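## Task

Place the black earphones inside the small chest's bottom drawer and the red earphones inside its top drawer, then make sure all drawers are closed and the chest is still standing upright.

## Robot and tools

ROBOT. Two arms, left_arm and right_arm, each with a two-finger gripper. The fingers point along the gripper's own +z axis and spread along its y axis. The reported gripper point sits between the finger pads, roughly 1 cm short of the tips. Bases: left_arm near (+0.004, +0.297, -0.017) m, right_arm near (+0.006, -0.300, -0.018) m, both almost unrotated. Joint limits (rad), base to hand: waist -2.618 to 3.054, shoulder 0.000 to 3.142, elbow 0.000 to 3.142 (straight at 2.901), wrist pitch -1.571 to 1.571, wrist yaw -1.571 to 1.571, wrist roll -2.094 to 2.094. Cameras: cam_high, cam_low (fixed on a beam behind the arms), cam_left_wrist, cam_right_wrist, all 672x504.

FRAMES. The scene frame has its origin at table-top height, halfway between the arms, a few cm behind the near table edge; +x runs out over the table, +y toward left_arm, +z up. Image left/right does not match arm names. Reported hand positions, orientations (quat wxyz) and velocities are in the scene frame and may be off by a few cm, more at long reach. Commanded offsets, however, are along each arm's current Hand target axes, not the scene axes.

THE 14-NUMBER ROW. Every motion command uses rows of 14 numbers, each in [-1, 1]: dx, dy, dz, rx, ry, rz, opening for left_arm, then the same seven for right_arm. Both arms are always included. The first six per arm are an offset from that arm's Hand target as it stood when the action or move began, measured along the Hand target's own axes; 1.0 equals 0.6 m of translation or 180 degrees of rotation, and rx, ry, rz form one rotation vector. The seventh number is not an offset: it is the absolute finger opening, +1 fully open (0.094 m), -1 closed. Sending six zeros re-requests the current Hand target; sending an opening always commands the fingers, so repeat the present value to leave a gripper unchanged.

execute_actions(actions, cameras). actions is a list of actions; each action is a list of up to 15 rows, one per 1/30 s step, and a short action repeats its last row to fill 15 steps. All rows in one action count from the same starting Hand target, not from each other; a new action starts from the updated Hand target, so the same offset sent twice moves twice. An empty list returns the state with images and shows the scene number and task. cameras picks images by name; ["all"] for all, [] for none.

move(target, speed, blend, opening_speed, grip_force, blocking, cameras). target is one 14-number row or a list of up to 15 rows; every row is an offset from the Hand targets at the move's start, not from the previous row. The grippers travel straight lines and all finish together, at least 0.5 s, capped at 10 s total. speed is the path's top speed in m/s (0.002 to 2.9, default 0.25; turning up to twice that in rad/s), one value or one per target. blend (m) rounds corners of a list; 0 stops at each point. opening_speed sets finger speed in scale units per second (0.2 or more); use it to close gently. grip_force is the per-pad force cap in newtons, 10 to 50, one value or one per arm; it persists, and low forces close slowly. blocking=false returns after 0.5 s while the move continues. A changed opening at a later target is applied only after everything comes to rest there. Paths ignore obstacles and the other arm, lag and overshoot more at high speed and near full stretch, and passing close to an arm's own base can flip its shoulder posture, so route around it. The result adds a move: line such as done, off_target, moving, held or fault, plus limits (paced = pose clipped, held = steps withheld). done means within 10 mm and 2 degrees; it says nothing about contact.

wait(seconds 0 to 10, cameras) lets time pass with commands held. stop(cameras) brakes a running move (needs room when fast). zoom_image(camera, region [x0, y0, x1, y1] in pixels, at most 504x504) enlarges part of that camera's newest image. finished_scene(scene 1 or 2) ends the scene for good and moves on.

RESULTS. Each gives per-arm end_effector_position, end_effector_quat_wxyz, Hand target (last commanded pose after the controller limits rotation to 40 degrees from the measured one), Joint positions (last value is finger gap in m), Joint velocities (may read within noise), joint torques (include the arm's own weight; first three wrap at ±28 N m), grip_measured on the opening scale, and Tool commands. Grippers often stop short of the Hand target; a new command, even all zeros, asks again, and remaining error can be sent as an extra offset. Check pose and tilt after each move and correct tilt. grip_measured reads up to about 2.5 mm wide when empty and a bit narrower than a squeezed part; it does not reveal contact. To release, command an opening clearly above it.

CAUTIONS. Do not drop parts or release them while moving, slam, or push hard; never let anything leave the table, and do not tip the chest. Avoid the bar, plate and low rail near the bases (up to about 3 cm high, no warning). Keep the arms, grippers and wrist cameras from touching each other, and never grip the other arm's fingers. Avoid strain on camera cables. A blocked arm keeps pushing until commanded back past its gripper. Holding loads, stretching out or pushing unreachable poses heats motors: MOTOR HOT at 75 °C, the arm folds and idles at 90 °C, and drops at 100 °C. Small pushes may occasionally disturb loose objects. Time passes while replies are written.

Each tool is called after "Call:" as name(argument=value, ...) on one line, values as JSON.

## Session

Call:
execute_actions(actions=[])

Scene clock: 0.00 s.
left_arm: end_effector_position=(+0.2352, +0.1609, +0.1677) grip_measured=+1.000 end_effector_quat_wxyz=(+0.474, -0.003, +0.848, -0.238) | right_arm: end_effector_position=(+0.2402, -0.2697, +0.1659) grip_measured=+1.000 end_effector_quat_wxyz=(+0.494, +0.140, +0.858, +0.027)
Joint positions: left_arm=[-0.579 0.582 0.478 -0.364 -0.119 -0.541 0.094] | right_arm=[0.573 0.543 0.572 -0.669 0.604 0.588 0.094]
Joint velocities: within noise
Joint torques (N m): no reading
Heat: left arm: 29 °C; right arm: 28 °C.
Hand target: left_arm +0.2357, +0.1609, +0.1717; +0.477, -0.003, +0.846, -0.239 | right_arm +0.2409, -0.2691, +0.1700; +0.497, +0.141, +0.856, +0.031
Tool commands: left_gripper/opening=+1.0 right_gripper/opening=+1.0

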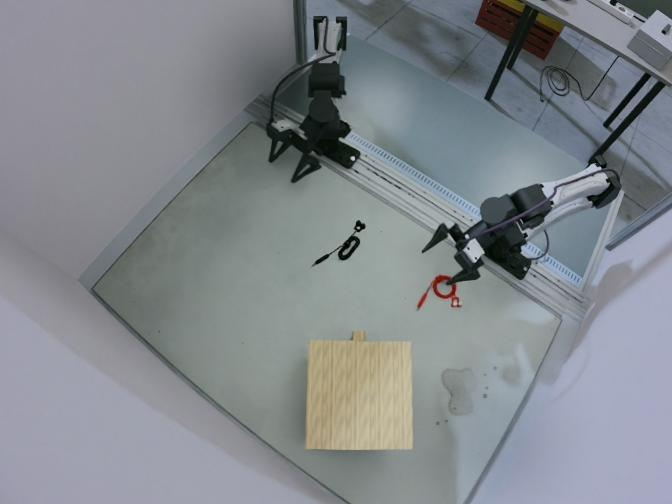

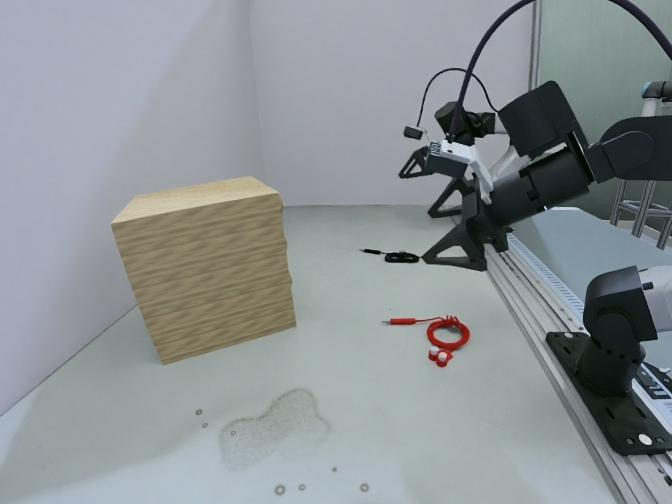

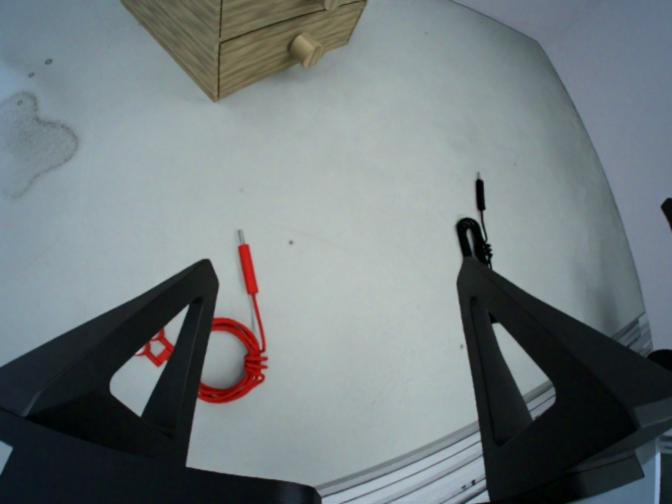

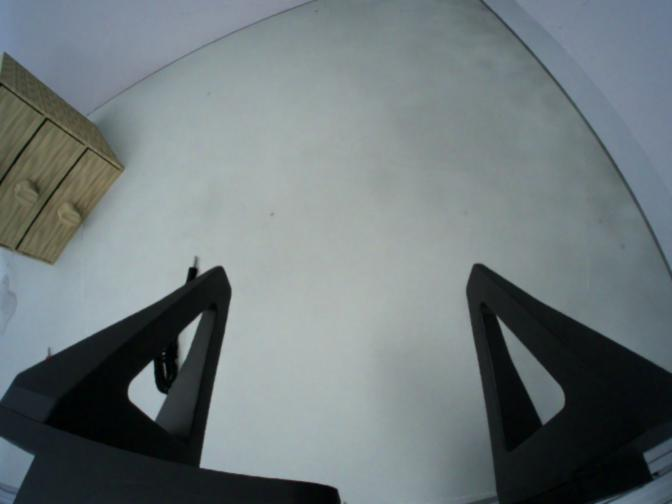

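Call:
move(target=[0.034,0.053,-0.0655,-0.1605,0.3203,0.002,1,-0.047,0.424,0.1405,-0.190,-0.0072,-0.1675,1], speed=0.3, cameras=["all"])

Scene clock: 15.50 s.
left_arm: end_effector_position=(+0.2007, +0.2006, +0.1552) grip_measured=+1.000 end_effector_quat_wxyz=(+0.007, -0.003, +1.000, +0.004) | right_arm: end_effector_position=(+0.3724, -0.0477, +0.1830) grip_measured=+1.000 end_effector_quat_wxyz=(+0.499, -0.232, +0.823, +0.136)
Joint positions: left_arm=[-0.428 1.393 1.327 -1.507 -0.002 -0.456 0.094] | right_arm=[0.652 1.422 0.945 -0.008 0.128 0.021 0.094]
Joint torques (N m): left_arm=[0.7 -3.33 8.49 0.13 0.07 0.09] | right_arm=[-0.59 -4.77 11.67 2.11 -0.18 -0.09]
Heat: left arm: 33 °C; right arm: 30 °C.
Hand target: left_arm +0.1999, +0.2000, +0.1593; +0.000, +0.000, +1.000, +0.000 | right_arm +0.3800, -0.0403, +0.2003; +0.516, -0.233, +0.811, +0.148
Off the commanded pose: left_arm 0.004 m, 1 deg | right_arm 0.020 m, 3 deg.
move: off_target (right_arm)

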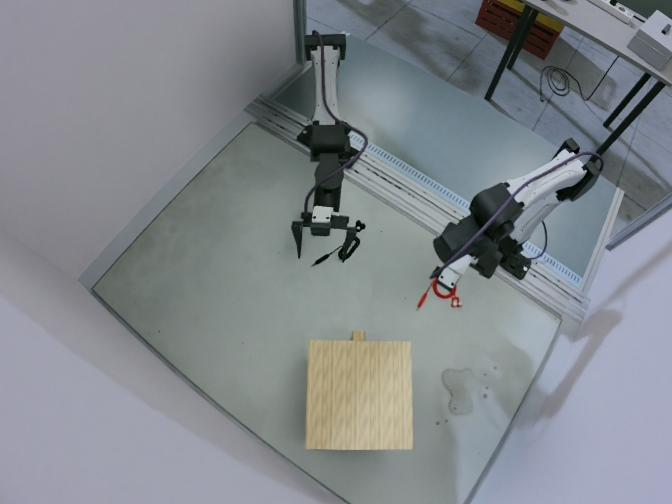

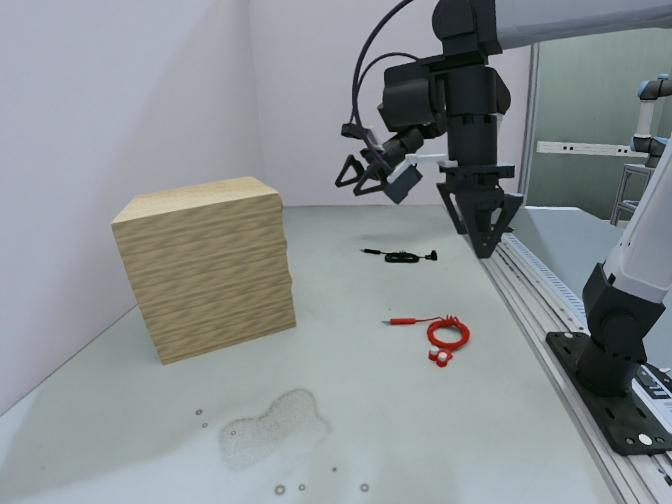

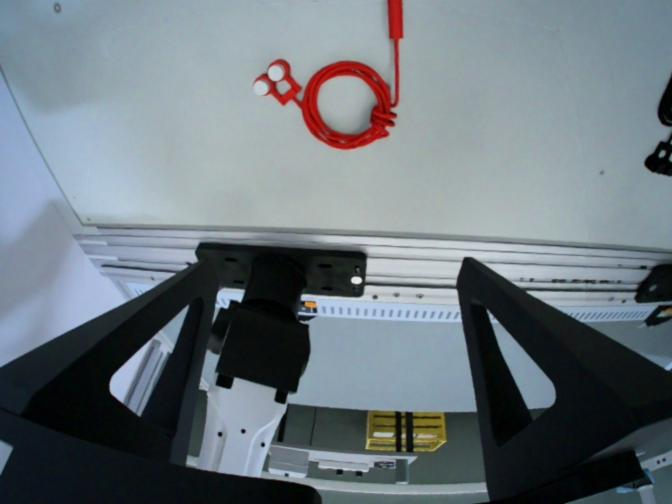

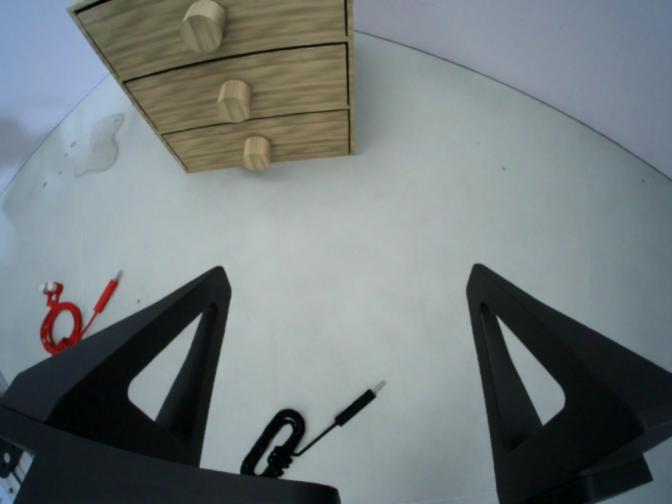

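Call:
move(target=[-0.038,-0.061,0.18,0,0,0,-0.1,0.1485,0.147,0.253,-0.0103,-0.0727,-0.0034,0.6], speed=0.3, cameras=["all"])

Scene clock: 27.90 s.
left_arm: end_effector_position=(+0.2263, +0.1650, +0.0559) grip_measured=-0.097 end_effector_quat_wxyz=(+0.010, +0.004, +1.000, +0.001) | right_arm: end_effector_position=(+0.4134, +0.0807, +0.0469) grip_measured=+0.602 end_effector_quat_wxyz=(+0.589, -0.232, +0.753, +0.183)
Joint positions: left_arm=[-0.511 1.544 1.065 -1.086 0 -0.524 0.042] | right_arm=[0.809 2.195 1.002 0.945 0.226 0.024 0.075]
Joint torques (N m): left_arm=[-0.42 -4.6 5.65 0.36 0.05 -0.16] | right_arm=[0.34 -8.28 8.4 2.22 0.12 -0.07]
Heat: left arm: 33 °C; right arm: 32 °C.
Hand target: left_arm +0.2225, +0.1635, +0.0512; -0.001, +0.000, +1.000, +0.000 | right_arm +0.4179, +0.0874, +0.0553; +0.602, -0.227, +0.743, +0.184
Off the commanded pose: left_arm 0.006 m, 1 deg | right_arm 0.012 m, 2 deg.
move: off_target (right_arm)

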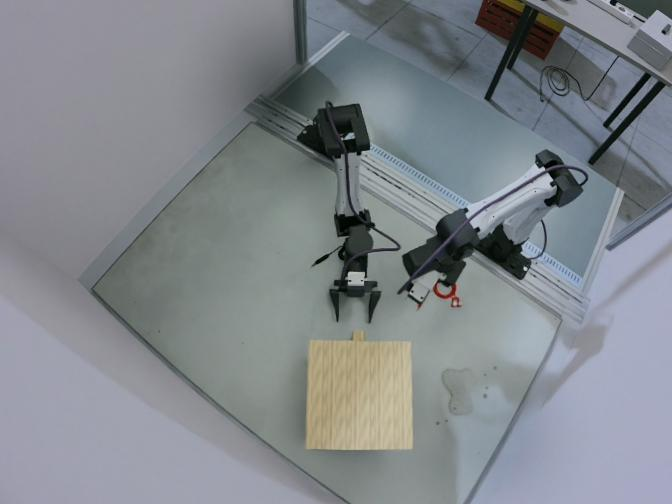

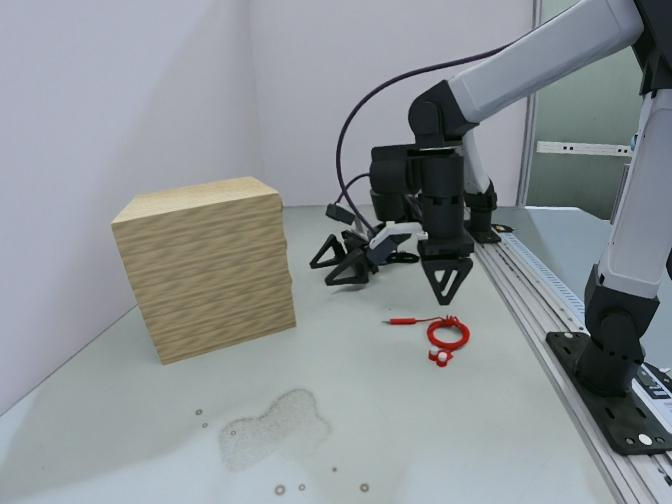

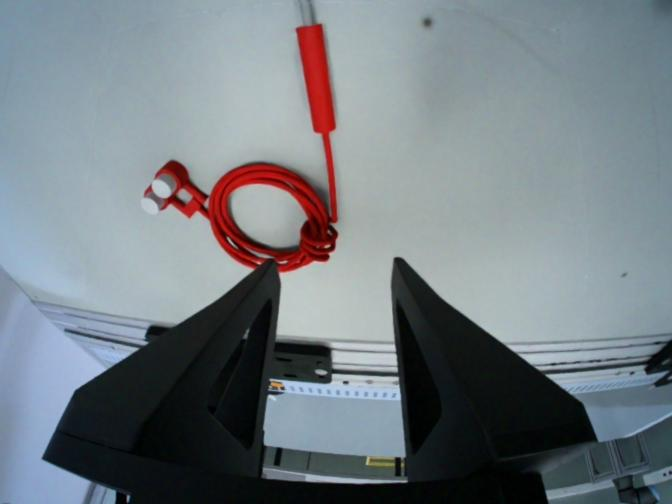

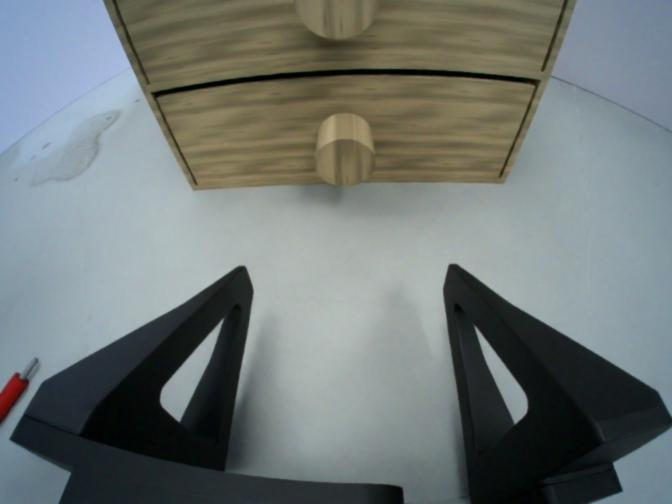

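Call:
move(target=[[0.013,0.0147,0.078,0,0,0,-0.1,-0.029,0,0.113,0,0,0,0.6],[0.013,0.0147,0.078,0,0,0,-1,-0.029,0,0.113,0,0,0,-1]], speed=0.13, opening_speed=1.5, cameras=["cam_left_wrist","cam_right_wrist"])

Scene clock: 38.57 s.
left_arm: end_effector_position=(+0.2183, +0.1677, +0.0127) grip_measured=-0.826 end_effector_quat_wxyz=(+0.010, +0.003, +1.000, -0.008) | right_arm: end_effector_position=(+0.4724, +0.1200, +0.0554) grip_measured=-0.425 end_effector_quat_wxyz=(+0.600, -0.224, +0.747, +0.180)
Joint positions: left_arm=[-0.509 1.559 0.899 -0.896 0.016 -0.525 0.008] | right_arm=[0.78 2.36 1.351 0.786 0.215 0.013 0.027]
Joint torques (N m): left_arm=[0.57 -3.89 4.49 0.45 -0.11 -0.06] | right_arm=[-0.28 -9.76 9.69 1.94 -0.16 -0.07]
Heat: left arm: 33 °C; right arm: 32 °C.
Hand target: left_arm +0.2147, +0.1723, +0.0044; -0.001, +0.000, +1.000, +0.000 | right_arm +0.4757, +0.1266, +0.0585; +0.602, -0.228, +0.743, +0.184
Off the commanded pose: left_arm 0.010 m, 2 deg | right_arm 0.008 m, 1 deg.
move: done
Images, in order (width x height): cam_left_wrist 672x504, cam_right_wrist 672x504.

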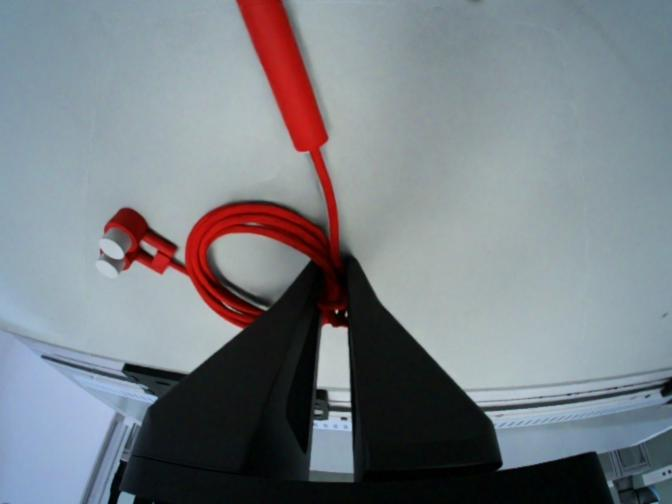

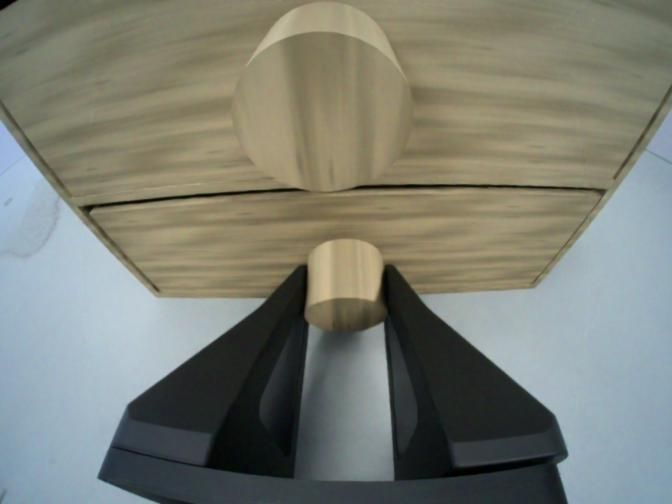

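Call:
move(target=[0,0,-0.3,0,0,0,-1,0.049,0,-0.209,0,0,0,-1], speed=0.15, cameras=["all"])

Scene clock: 41.23 s.
left_arm: end_effector_position=(+0.2224, +0.1652, +0.1760) grip_measured=-0.826 end_effector_quat_wxyz=(+0.025, +0.000, +1.000, -0.017) | right_arm: end_effector_position=(+0.3748, +0.0539, +0.0479) grip_measured=-0.425 end_effector_quat_wxyz=(+0.599, -0.228, +0.746, +0.181)
Joint positions: left_arm=[-0.502 1.496 1.499 -1.525 0.016 -0.525 0.008] | right_arm=[0.843 2.111 0.786 1.1 0.27 0.024 0.027]
Joint torques (N m): left_arm=[0.73 -6.64 7.9 0.01 -0.13 0.03] | right_arm=[0.53 -10.07 3.96 1.95 0.09 -0.01]
Heat: left arm: 33 °C; right arm: 32 °C.
Hand target: left_arm +0.2150, +0.1723, +0.1844; -0.001, +0.000, +1.000, +0.000 | right_arm +0.3690, +0.0545, +0.0555; +0.602, -0.228, +0.743, +0.184
Off the commanded pose: left_arm 0.013 m, 3 deg | right_arm 0.010 m, 1 deg.
joint sent to its limit (left arm) — joint 4 (wrist pitch), lower limit. The joint targets are off in orientation, not in position.
move: off_target (left_arm)

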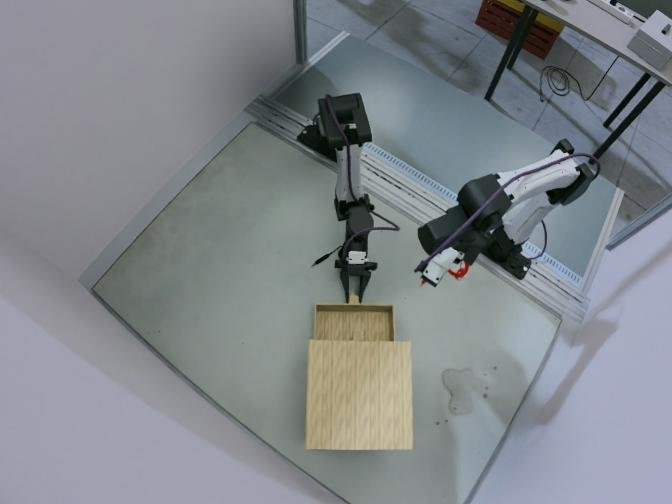

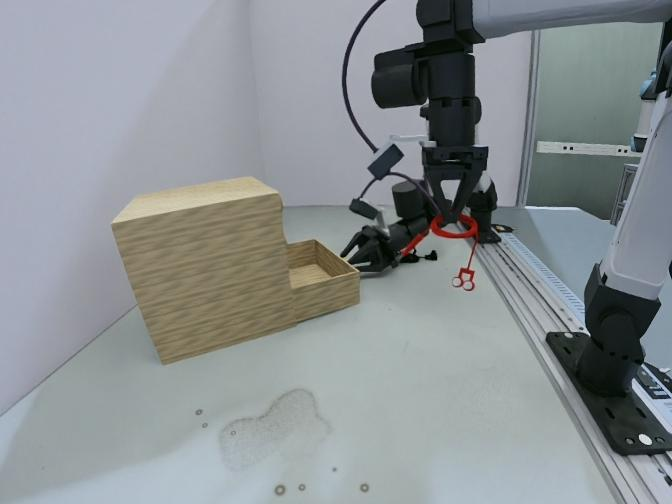

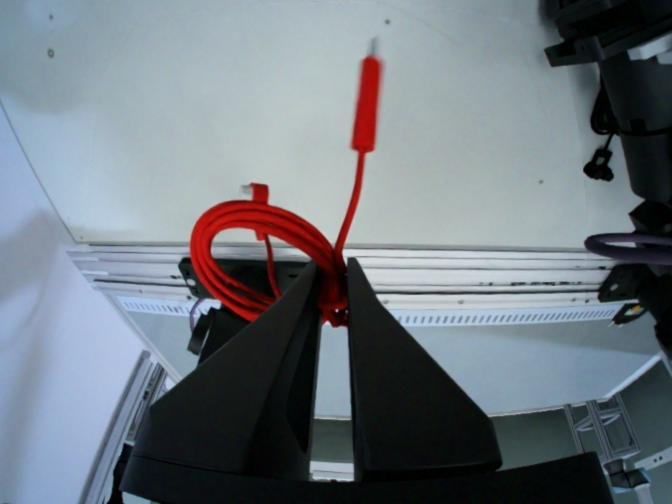

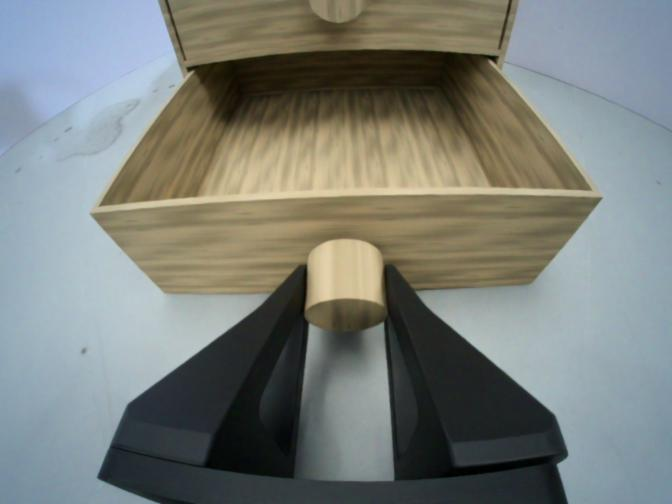

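Call:
move(target=[[0,0,0,0,0,0,-1,0.005,0,0.008,0,0,0,0.6],[0,0,0,0,0,0,-1,-0.163,0,-0.035,0,0,0,0.6],[0,0,0,0,0,0,-1,-0.123,-0.103,-0.341,0.1284,0.420,0.159,0.6]], speed=[0.1,0.3,0.35], cameras=["cam_right_wrist","cam_high"])

Scene clock: 53.13 s.
left_arm: end_effector_position=(+0.2223, +0.1652, +0.1760) grip_measured=-0.826 end_effector_quat_wxyz=(+0.025, +0.000, +1.000, -0.017) | right_arm: end_effector_position=(+0.2497, -0.1041, +0.1653) grip_measured=+0.598 end_effector_quat_wxyz=(+0.009, -0.005, +1.000, -0.003)
Joint positions: left_arm=[-0.502 1.496 1.499 -1.525 0.016 -0.525 0.008] | right_arm=[0.708 1.746 1.732 -1.553 0.05 0.714 0.075]
Joint torques (N m): left_arm=[0.75 -6.64 7.88 0.01 -0.12 0.03] | right_arm=[-0.53 -6.11 9.09 0.13 -0.13 0.11]
Heat: left arm: 34 °C; right arm: 33 °C.
Hand target: left_arm +0.2150, +0.1723, +0.1844; -0.001, +0.000, +1.000, +0.000 | right_arm +0.2504, -0.1003, +0.1700; +0.000, +0.000, +1.000, +0.000
Off the commanded pose: left_arm 0.013 m, 3 deg | right_arm 0.006 m, 1 deg.
joint sent to its limit (left arm) — joint 4 (wrist pitch), lower limit. The joint targets are off in orientation, not in position.
joint sent to its limit (right arm) — joint 4 (wrist pitch), lower limit. The joint targets still meet the commanded pose.
move: off_target (left_arm)
Images, in order (width x height): cam_high 672x504, cam_right_wrist 672x504.

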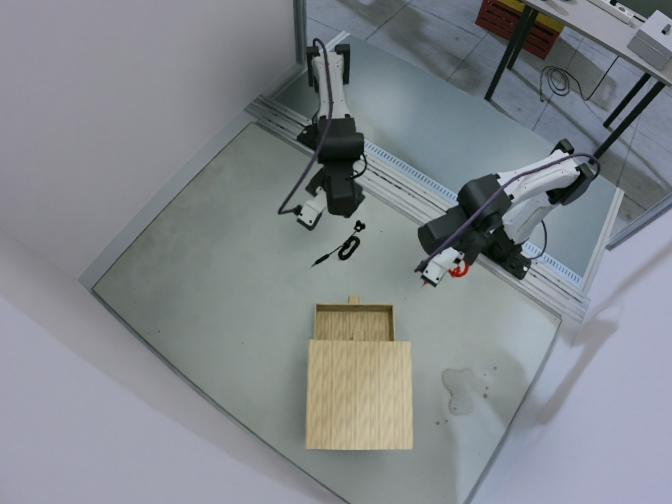

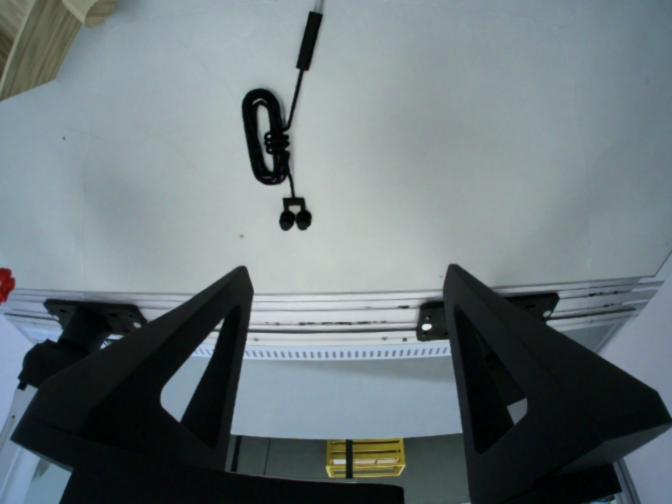

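Call:
move(target=[0,0,0,0,0,0,-1,0.005,0.108,0.197,0,0,-0.061,0.4], speed=0.3, cameras=["cam_right_wrist"])

Scene clock: 67.80 s.
left_arm: end_effector_position=(+0.2223, +0.1652, +0.1760) grip_measured=-0.826 end_effector_quat_wxyz=(+0.025, +0.000, +1.000, -0.017) | right_arm: end_effector_position=(+0.2498, -0.0399, +0.0545) grip_measured=+0.402 end_effector_quat_wxyz=(+0.002, -0.089, +0.996, -0.007)
Joint positions: left_arm=[-0.502 1.496 1.499 -1.525 0.016 -0.525 0.008] | right_arm=[0.83 1.926 1.513 -1.172 0.046 0.669 0.066]
Joint torques (N m): left_arm=[0.73 -6.65 7.9 0.01 -0.13 0.03] | right_arm=[0.31 -7.64 6.19 0.34 -0.12 -0.07]
Heat: left arm: 35 °C; right arm: 33 °C.
Hand target: left_arm +0.2150, +0.1723, +0.1844; -0.001, +0.000, +1.000, +0.000 | right_arm +0.2475, -0.0353, +0.0519; +0.000, -0.095, +0.995, +0.000
Off the commanded pose: left_arm 0.013 m, 3 deg | right_arm 0.006 m, 1 deg.
joint sent to its limit (left arm) — joint 4 (wrist pitch), lower limit. The joint targets are off in orientation, not in position.
move: off_target (left_arm)
Images, in order (width x height): cam_right_wrist 672x504.

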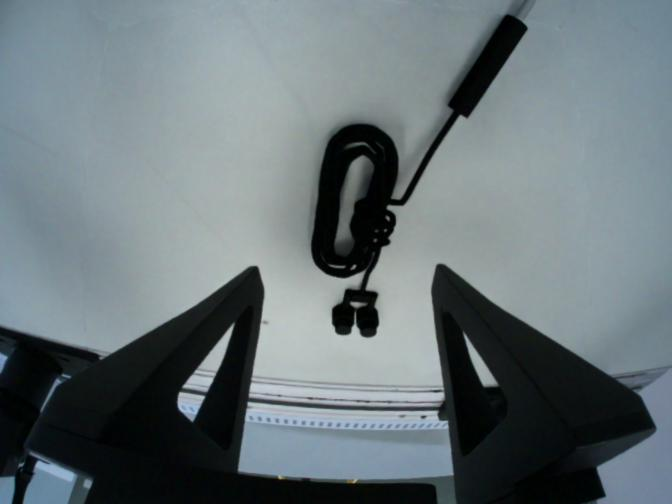

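Call:
move(target=[[0,0,0,0,0,0,-1,0,-0.005,0.074,0,0,0,0.4],[0,0,0,0,0,0,-1,0,-0.005,0.074,0,0,0,-1],[0,0,0,0,0,0,-1,0,-0.005,-0.25,0,0,0,-1],[0,0,0,0,0,0,-1,-0.344,0.135,-0.33,-0.098,-0.065,0.3677,-1]], speed=[0.12,0.2,0.2,0.25], opening_speed=1.2, cameras=["all"])

Call:
zoom_image(camera="cam_low", region=[240, 100, 410, 340])

Scene clock: 83.07 s.
left_arm: end_effector_position=(+0.2223, +0.1652, +0.1760) grip_measured=-0.826 end_effector_quat_wxyz=(+0.025, +0.000, +1.000, -0.017) | right_arm: end_effector_position=(+0.4278, +0.0808, +0.2430) grip_measured=-0.846 end_effector_quat_wxyz=(+0.135, +0.431, +0.836, +0.313)
Joint positions: left_arm=[-0.502 1.496 1.499 -1.525 0.016 -0.525 0.008] | right_arm=[0.758 2.401 2.836 -1.317 0.08 1.684 0.007]
Joint torques (N m): left_arm=[0.73 -6.65 7.9 0.01 -0.13 0.03] | right_arm=[-0.32 -10.13 9.31 1.59 0.19 0.02]
Heat: left arm: 36 °C; right arm: 33 °C.
Hand target: left_arm +0.2150, +0.1723, +0.1844; -0.001, +0.000, +1.000, +0.000 | right_arm +0.4347, +0.0833, +0.2500; +0.082, +0.462, +0.870, +0.153
Off the commanded pose: left_arm 0.013 m, 3 deg | right_arm 0.010 m, 20 deg.
elbow stopped short (right arm): the move would have taken joint 3 (elbow) straighter than the controller allows.
joint sent to its limit (left arm) — joint 4 (wrist pitch), lower limit. The joint targets are off in orientation, not in position.
move: off_target (left_arm, right_arm)

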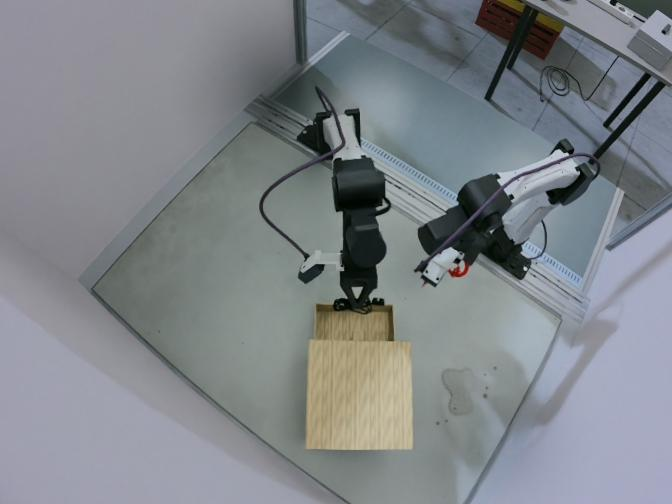

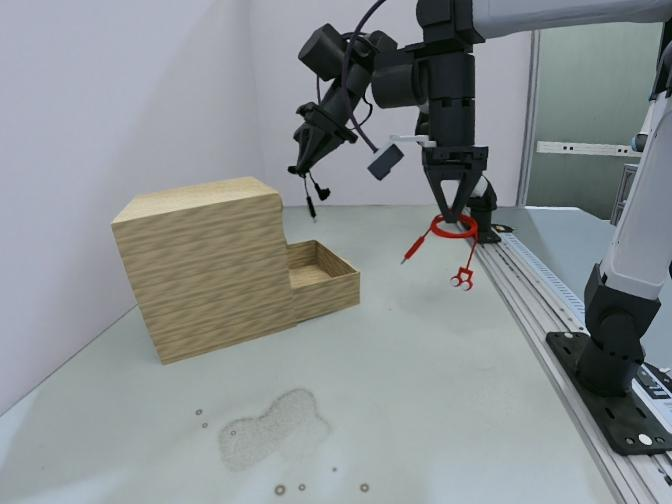

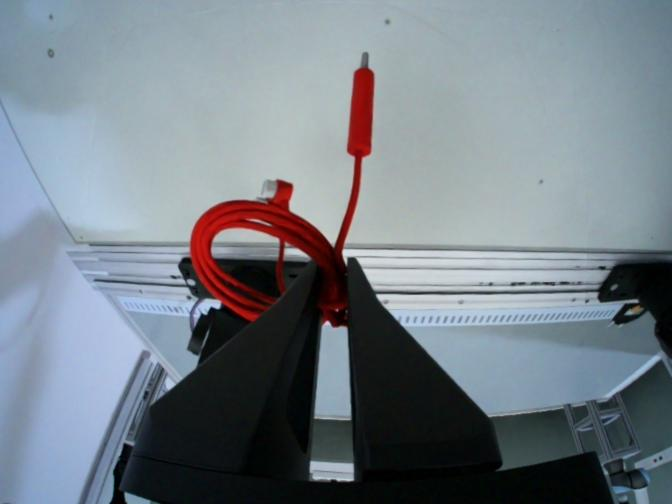

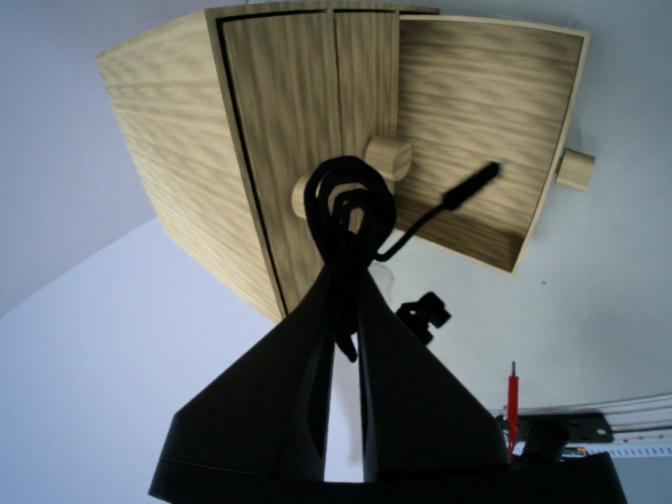

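Scaled by 2.100.

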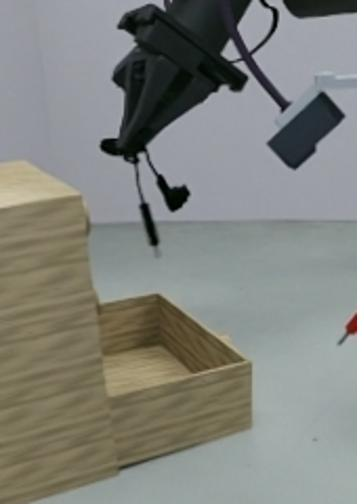

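Call:
move(target=[0,0,0,0,0,0,-1,0,-0.057,0.157,0,0,0,-1], speed=0.2, cameras=["cam_right_wrist","cam_low","cam_high"])

Call:
zoom_image(camera="cam_low", region=[240, 100, 410, 340])

Scene clock: 87.83 s.
left_arm: end_effector_position=(+0.2223, +0.1652, +0.1760) grip_measured=-0.826 end_effector_quat_wxyz=(+0.025, +0.000, +1.000, -0.017) | right_arm: end_effector_position=(+0.4326, +0.0835, +0.1455) grip_measured=-0.849 end_effector_quat_wxyz=(+0.100, +0.449, +0.861, +0.216)
Joint positions: left_arm=[-0.502 1.496 1.499 -1.525 0.016 -0.525 0.008] | right_arm=[0.75 2.566 2.84 -1.37 0.08 1.7 0.007]
Joint torques (N m): left_arm=[0.73 -6.64 7.87 0.01 -0.12 0.02] | right_arm=[-0.34 -11.25 9.11 0.98 0.09 0.04]
Heat: left arm: 36 °C; right arm: 33 °C.
Hand target: left_arm +0.2150, +0.1723, +0.1844; -0.001, +0.000, +1.000, +0.000 | right_arm +0.4348, +0.0833, +0.1498; +0.082, +0.462, +0.870, +0.153
Off the commanded pose: left_arm 0.013 m, 3 deg | right_arm 0.005 m, 8 deg.
elbow stopped short (right arm): the move would have taken joint 3 (elbow) straighter than the controller allows.
joint sent to its limit (left arm) — joint 4 (wrist pitch), lower limit. The joint targets are off in orientation, not in position.
move: off_target (left_arm, right_arm)
Images, in order (width x height): cam_high 672x504, cam_low 672x504, cam_right_wrist 672x504.

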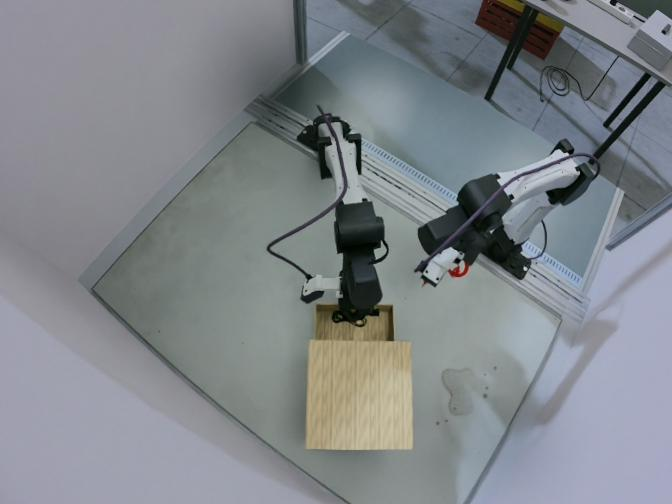

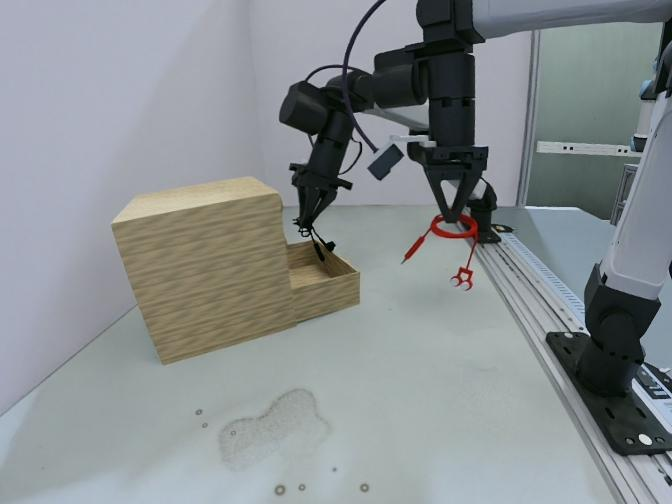

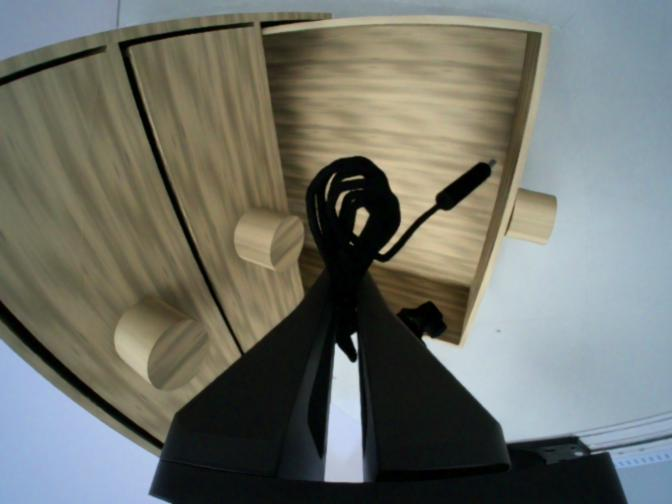

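Scaled by 2.100.

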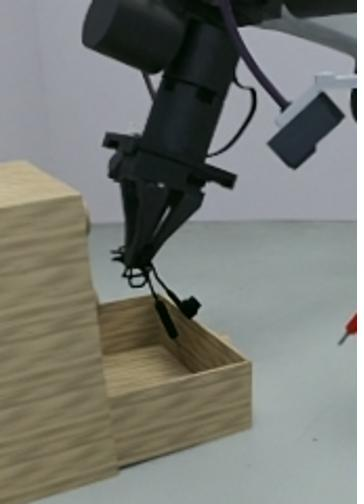

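Call:
move(target=[[0,0,0,0,0,0,-1,0,0.028,0.010,0,0,0,-1],[0,0,0,0,0,0,-1,0,-0.0175,0.136,0,0,0,-1]], speed=0.15, cameras=["cam_right_wrist","cam_low"])

Call:
zoom_image(camera="cam_low", region=[240, 100, 410, 340])

Scene clock: 93.30 s.
left_arm: end_effector_position=(+0.2223, +0.1652, +0.1760) grip_measured=-0.826 end_effector_quat_wxyz=(+0.025, +0.000, +1.000, -0.017) | right_arm: end_effector_position=(+0.4451, +0.0906, +0.0651) grip_measured=-0.849 end_effector_quat_wxyz=(+0.085, +0.456, +0.869, +0.170)
Joint positions: left_arm=[-0.502 1.496 1.499 -1.525 0.016 -0.525 0.008] | right_arm=[0.739 2.719 2.84 -1.315 0.08 1.7 0.007]
Joint torques (N m): left_arm=[0.73 -6.64 7.88 0.01 -0.13 0.03] | right_arm=[-0.53 -11.64 9.29 0.97 0.08 0.04]
Heat: left arm: 36 °C; right arm: 34 °C.
Hand target: left_arm +0.2150, +0.1723, +0.1844; -0.001, +0.000, +1.000, +0.000 | right_arm +0.4498, +0.0934, +0.0695; +0.082, +0.462, +0.870, +0.154
Off the commanded pose: left_arm 0.013 m, 3 deg | right_arm 0.007 m, 2 deg.
elbow stopped short (right arm): the move would have taken joint 3 (elbow) straighter than the controller allows.
joint sent to its limit (left arm) — joint 4 (wrist pitch), lower limit. The joint targets are off in orientation, not in position.
move: off_target (left_arm)
Images, in order (width x height): cam_low 672x504, cam_right_wrist 672x504.

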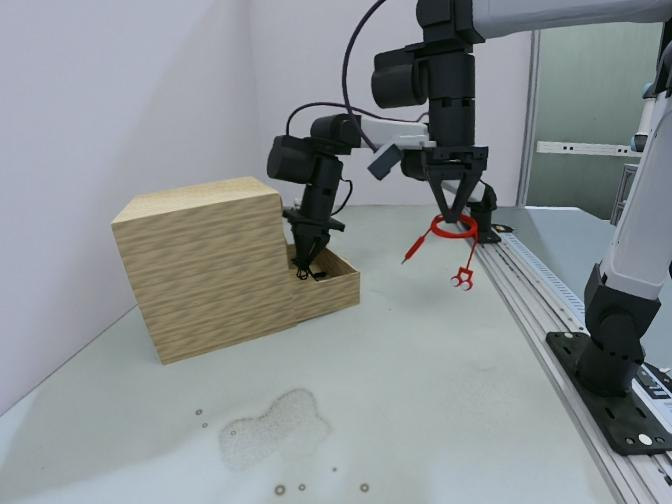

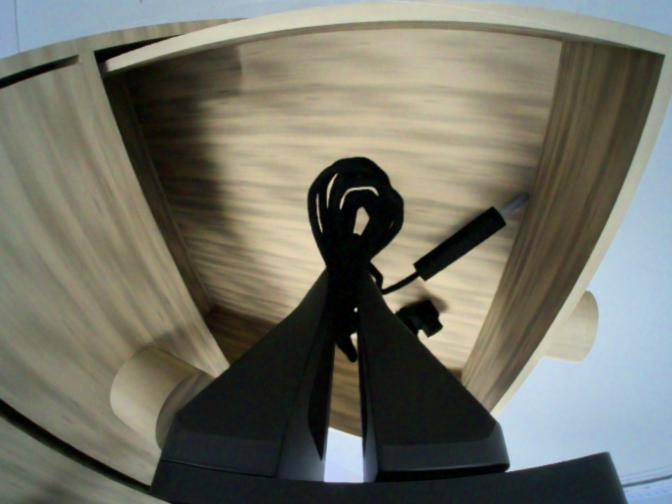

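Scaled by 2.100.

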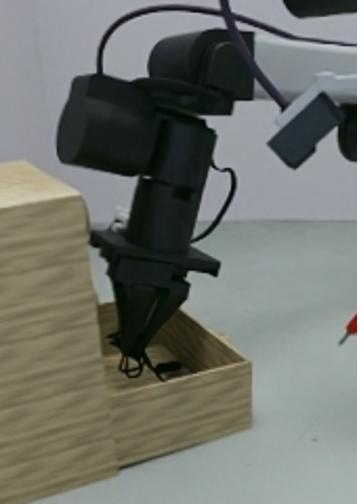

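Call:
move(target=[[0,0,0,0,0,0,-1,0,-0.012,0.031,0,0,0,-1],[0,0,0,0,0,0,-1,0,-0.012,0.031,0,0,0,-0.4],[0,0,0,0,0,0,-1,0,0.0285,-0.273,0,0,0,-0.4],[0,0,0,0,0,0,-1,0.016,-0.087,-0.21,-0.2507,-0.2508,-0.4533,0.6]], speed=[0.12,0.15,0.2,0.3], opening_speed=0.8, cameras=["cam_right_wrist","cam_low"])

Scene clock: 107.07 s.
left_arm: end_effector_position=(+0.2223, +0.1652, +0.1760) grip_measured=-0.826 end_effector_quat_wxyz=(+0.025, +0.000, +1.000, -0.017) | right_arm: end_effector_position=(+0.3707, +0.0505, +0.1625) grip_measured=+0.598 end_effector_quat_wxyz=(+0.595, -0.225, +0.752, +0.175)
Joint positions: left_arm=[-0.502 1.496 1.499 -1.525 0.016 -0.525 0.008] | right_arm=[0.863 1.725 0.901 0.58 0.302 0.034 0.075]
Joint torques (N m): left_arm=[0.73 -6.64 7.9 0.01 -0.13 0.03] | right_arm=[-0.66 -8.42 6.41 2.19 -0.19 -0.1]
Heat: left arm: 37 °C; right arm: 36 °C.
Hand target: left_arm +0.2150, +0.1723, +0.1844; -0.001, +0.000, +1.000, +0.000 | right_arm +0.3680, +0.0498, +0.1700; +0.601, -0.228, +0.743, +0.184
Off the commanded pose: left_arm 0.013 m, 3 deg | right_arm 0.008 m, 2 deg.
elbow stopped short (right arm): the move would have taken joint 3 (elbow) straighter than the controller allows.
joint sent to its limit (left arm) — joint 4 (wrist pitch), lower limit. The joint targets are off in orientation, not in position.
move: off_target (left_arm)
Images, in order (width x height): cam_low 672x504, cam_right_wrist 672x504.

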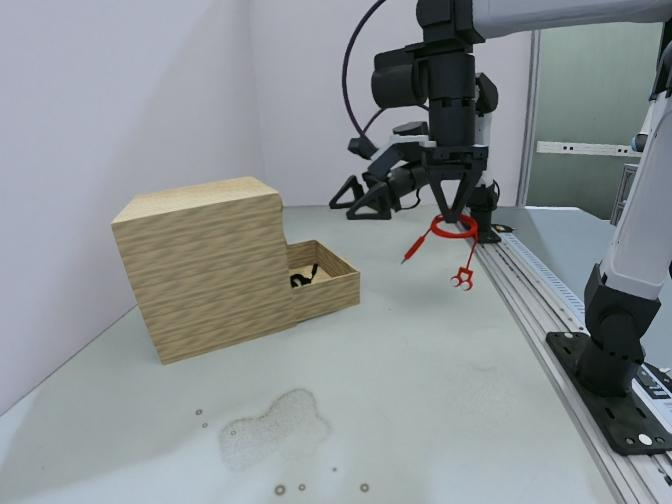

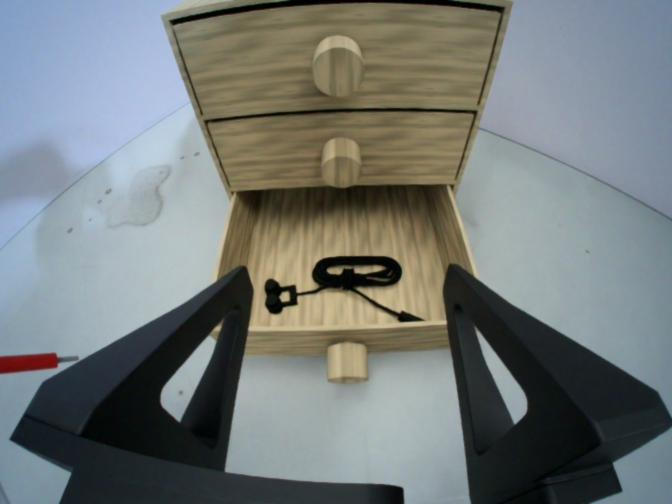

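Call:
move(target=[[0,0,0,0,0,0,-1,0.1833,0,0.039,0,0,0,0.6],[0,0,0,0,0,0,-1,0.134,0,0.272,0,0,0,0.6],[0,0,0,0,0,0,-1,0.16,0,0.15,0,0,0,0.6],[0,0,0,0,0,0,-1,-0.0765,0,0.0995,0,0,0,0.6]], speed=[0.2,0.12,0.2,0.25], cameras=["cam_right_wrist","cam_low"])

Call:
zoom_image(camera="cam_right_wrist", region=[90, 0, 594, 330])

Scene clock: 115.33 s.
left_arm: end_effector_position=(+0.2223, +0.1652, +0.1760) grip_measured=-0.826 end_effector_quat_wxyz=(+0.025, +0.000, +1.000, -0.017) | right_arm: end_effector_position=(+0.4253, +0.0836, +0.1820) grip_measured=+0.598 end_effector_quat_wxyz=(+0.588, -0.233, +0.753, +0.180)
Joint positions: left_arm=[-0.502 1.496 1.499 -1.525 0.016 -0.525 0.008] | right_arm=[0.805 1.891 1.217 0.422 0.226 0.02 0.075]
Joint torques (N m): left_arm=[0.73 -6.64 7.9 0.01 -0.13 0.03] | right_arm=[0.55 -10.11 10.25 1.95 0.11 -0.07]
Heat: left arm: 37 °C; right arm: 36 °C.
Hand target: left_arm +0.2150, +0.1723, +0.1844; -0.001, +0.000, +1.000, +0.000 | right_arm +0.4243, +0.0878, +0.2025; +0.601, -0.228, +0.743, +0.184
Off the commanded pose: left_arm 0.013 m, 3 deg | right_arm 0.021 m, 2 deg.
joint sent to its limit (left arm) — joint 4 (wrist pitch), lower limit. The joint targets are off in orientation, not in position.
move: off_target (left_arm, right_arm)
Images, in order (width x height): cam_low 672x504, cam_right_wrist 672x504.

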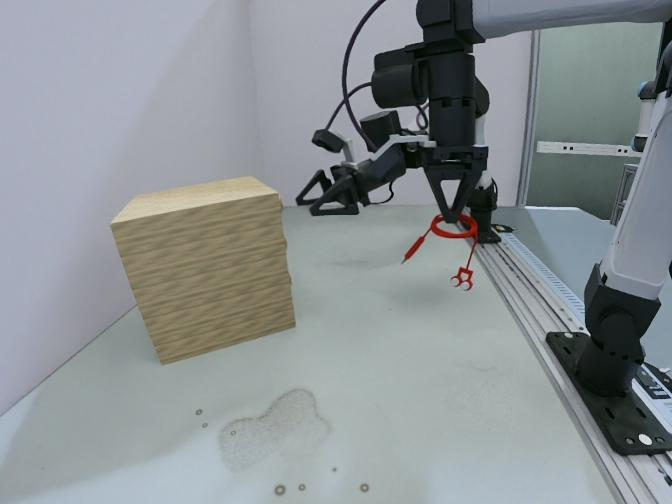

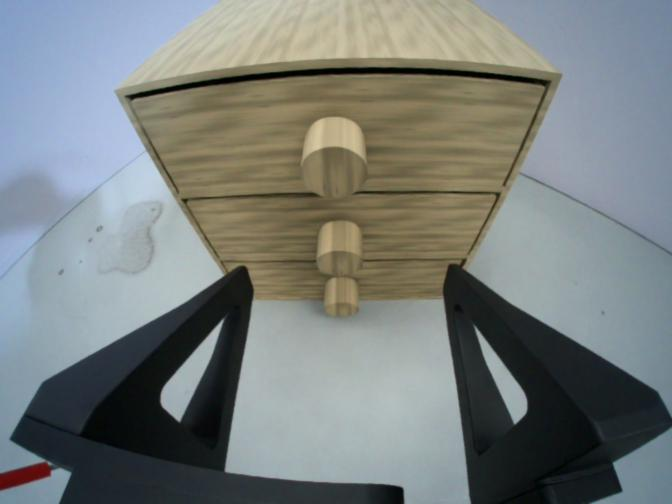

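Scaled by 1.000.

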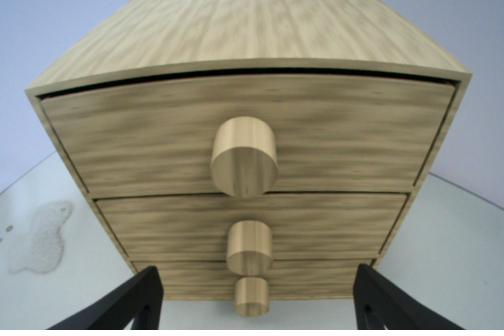

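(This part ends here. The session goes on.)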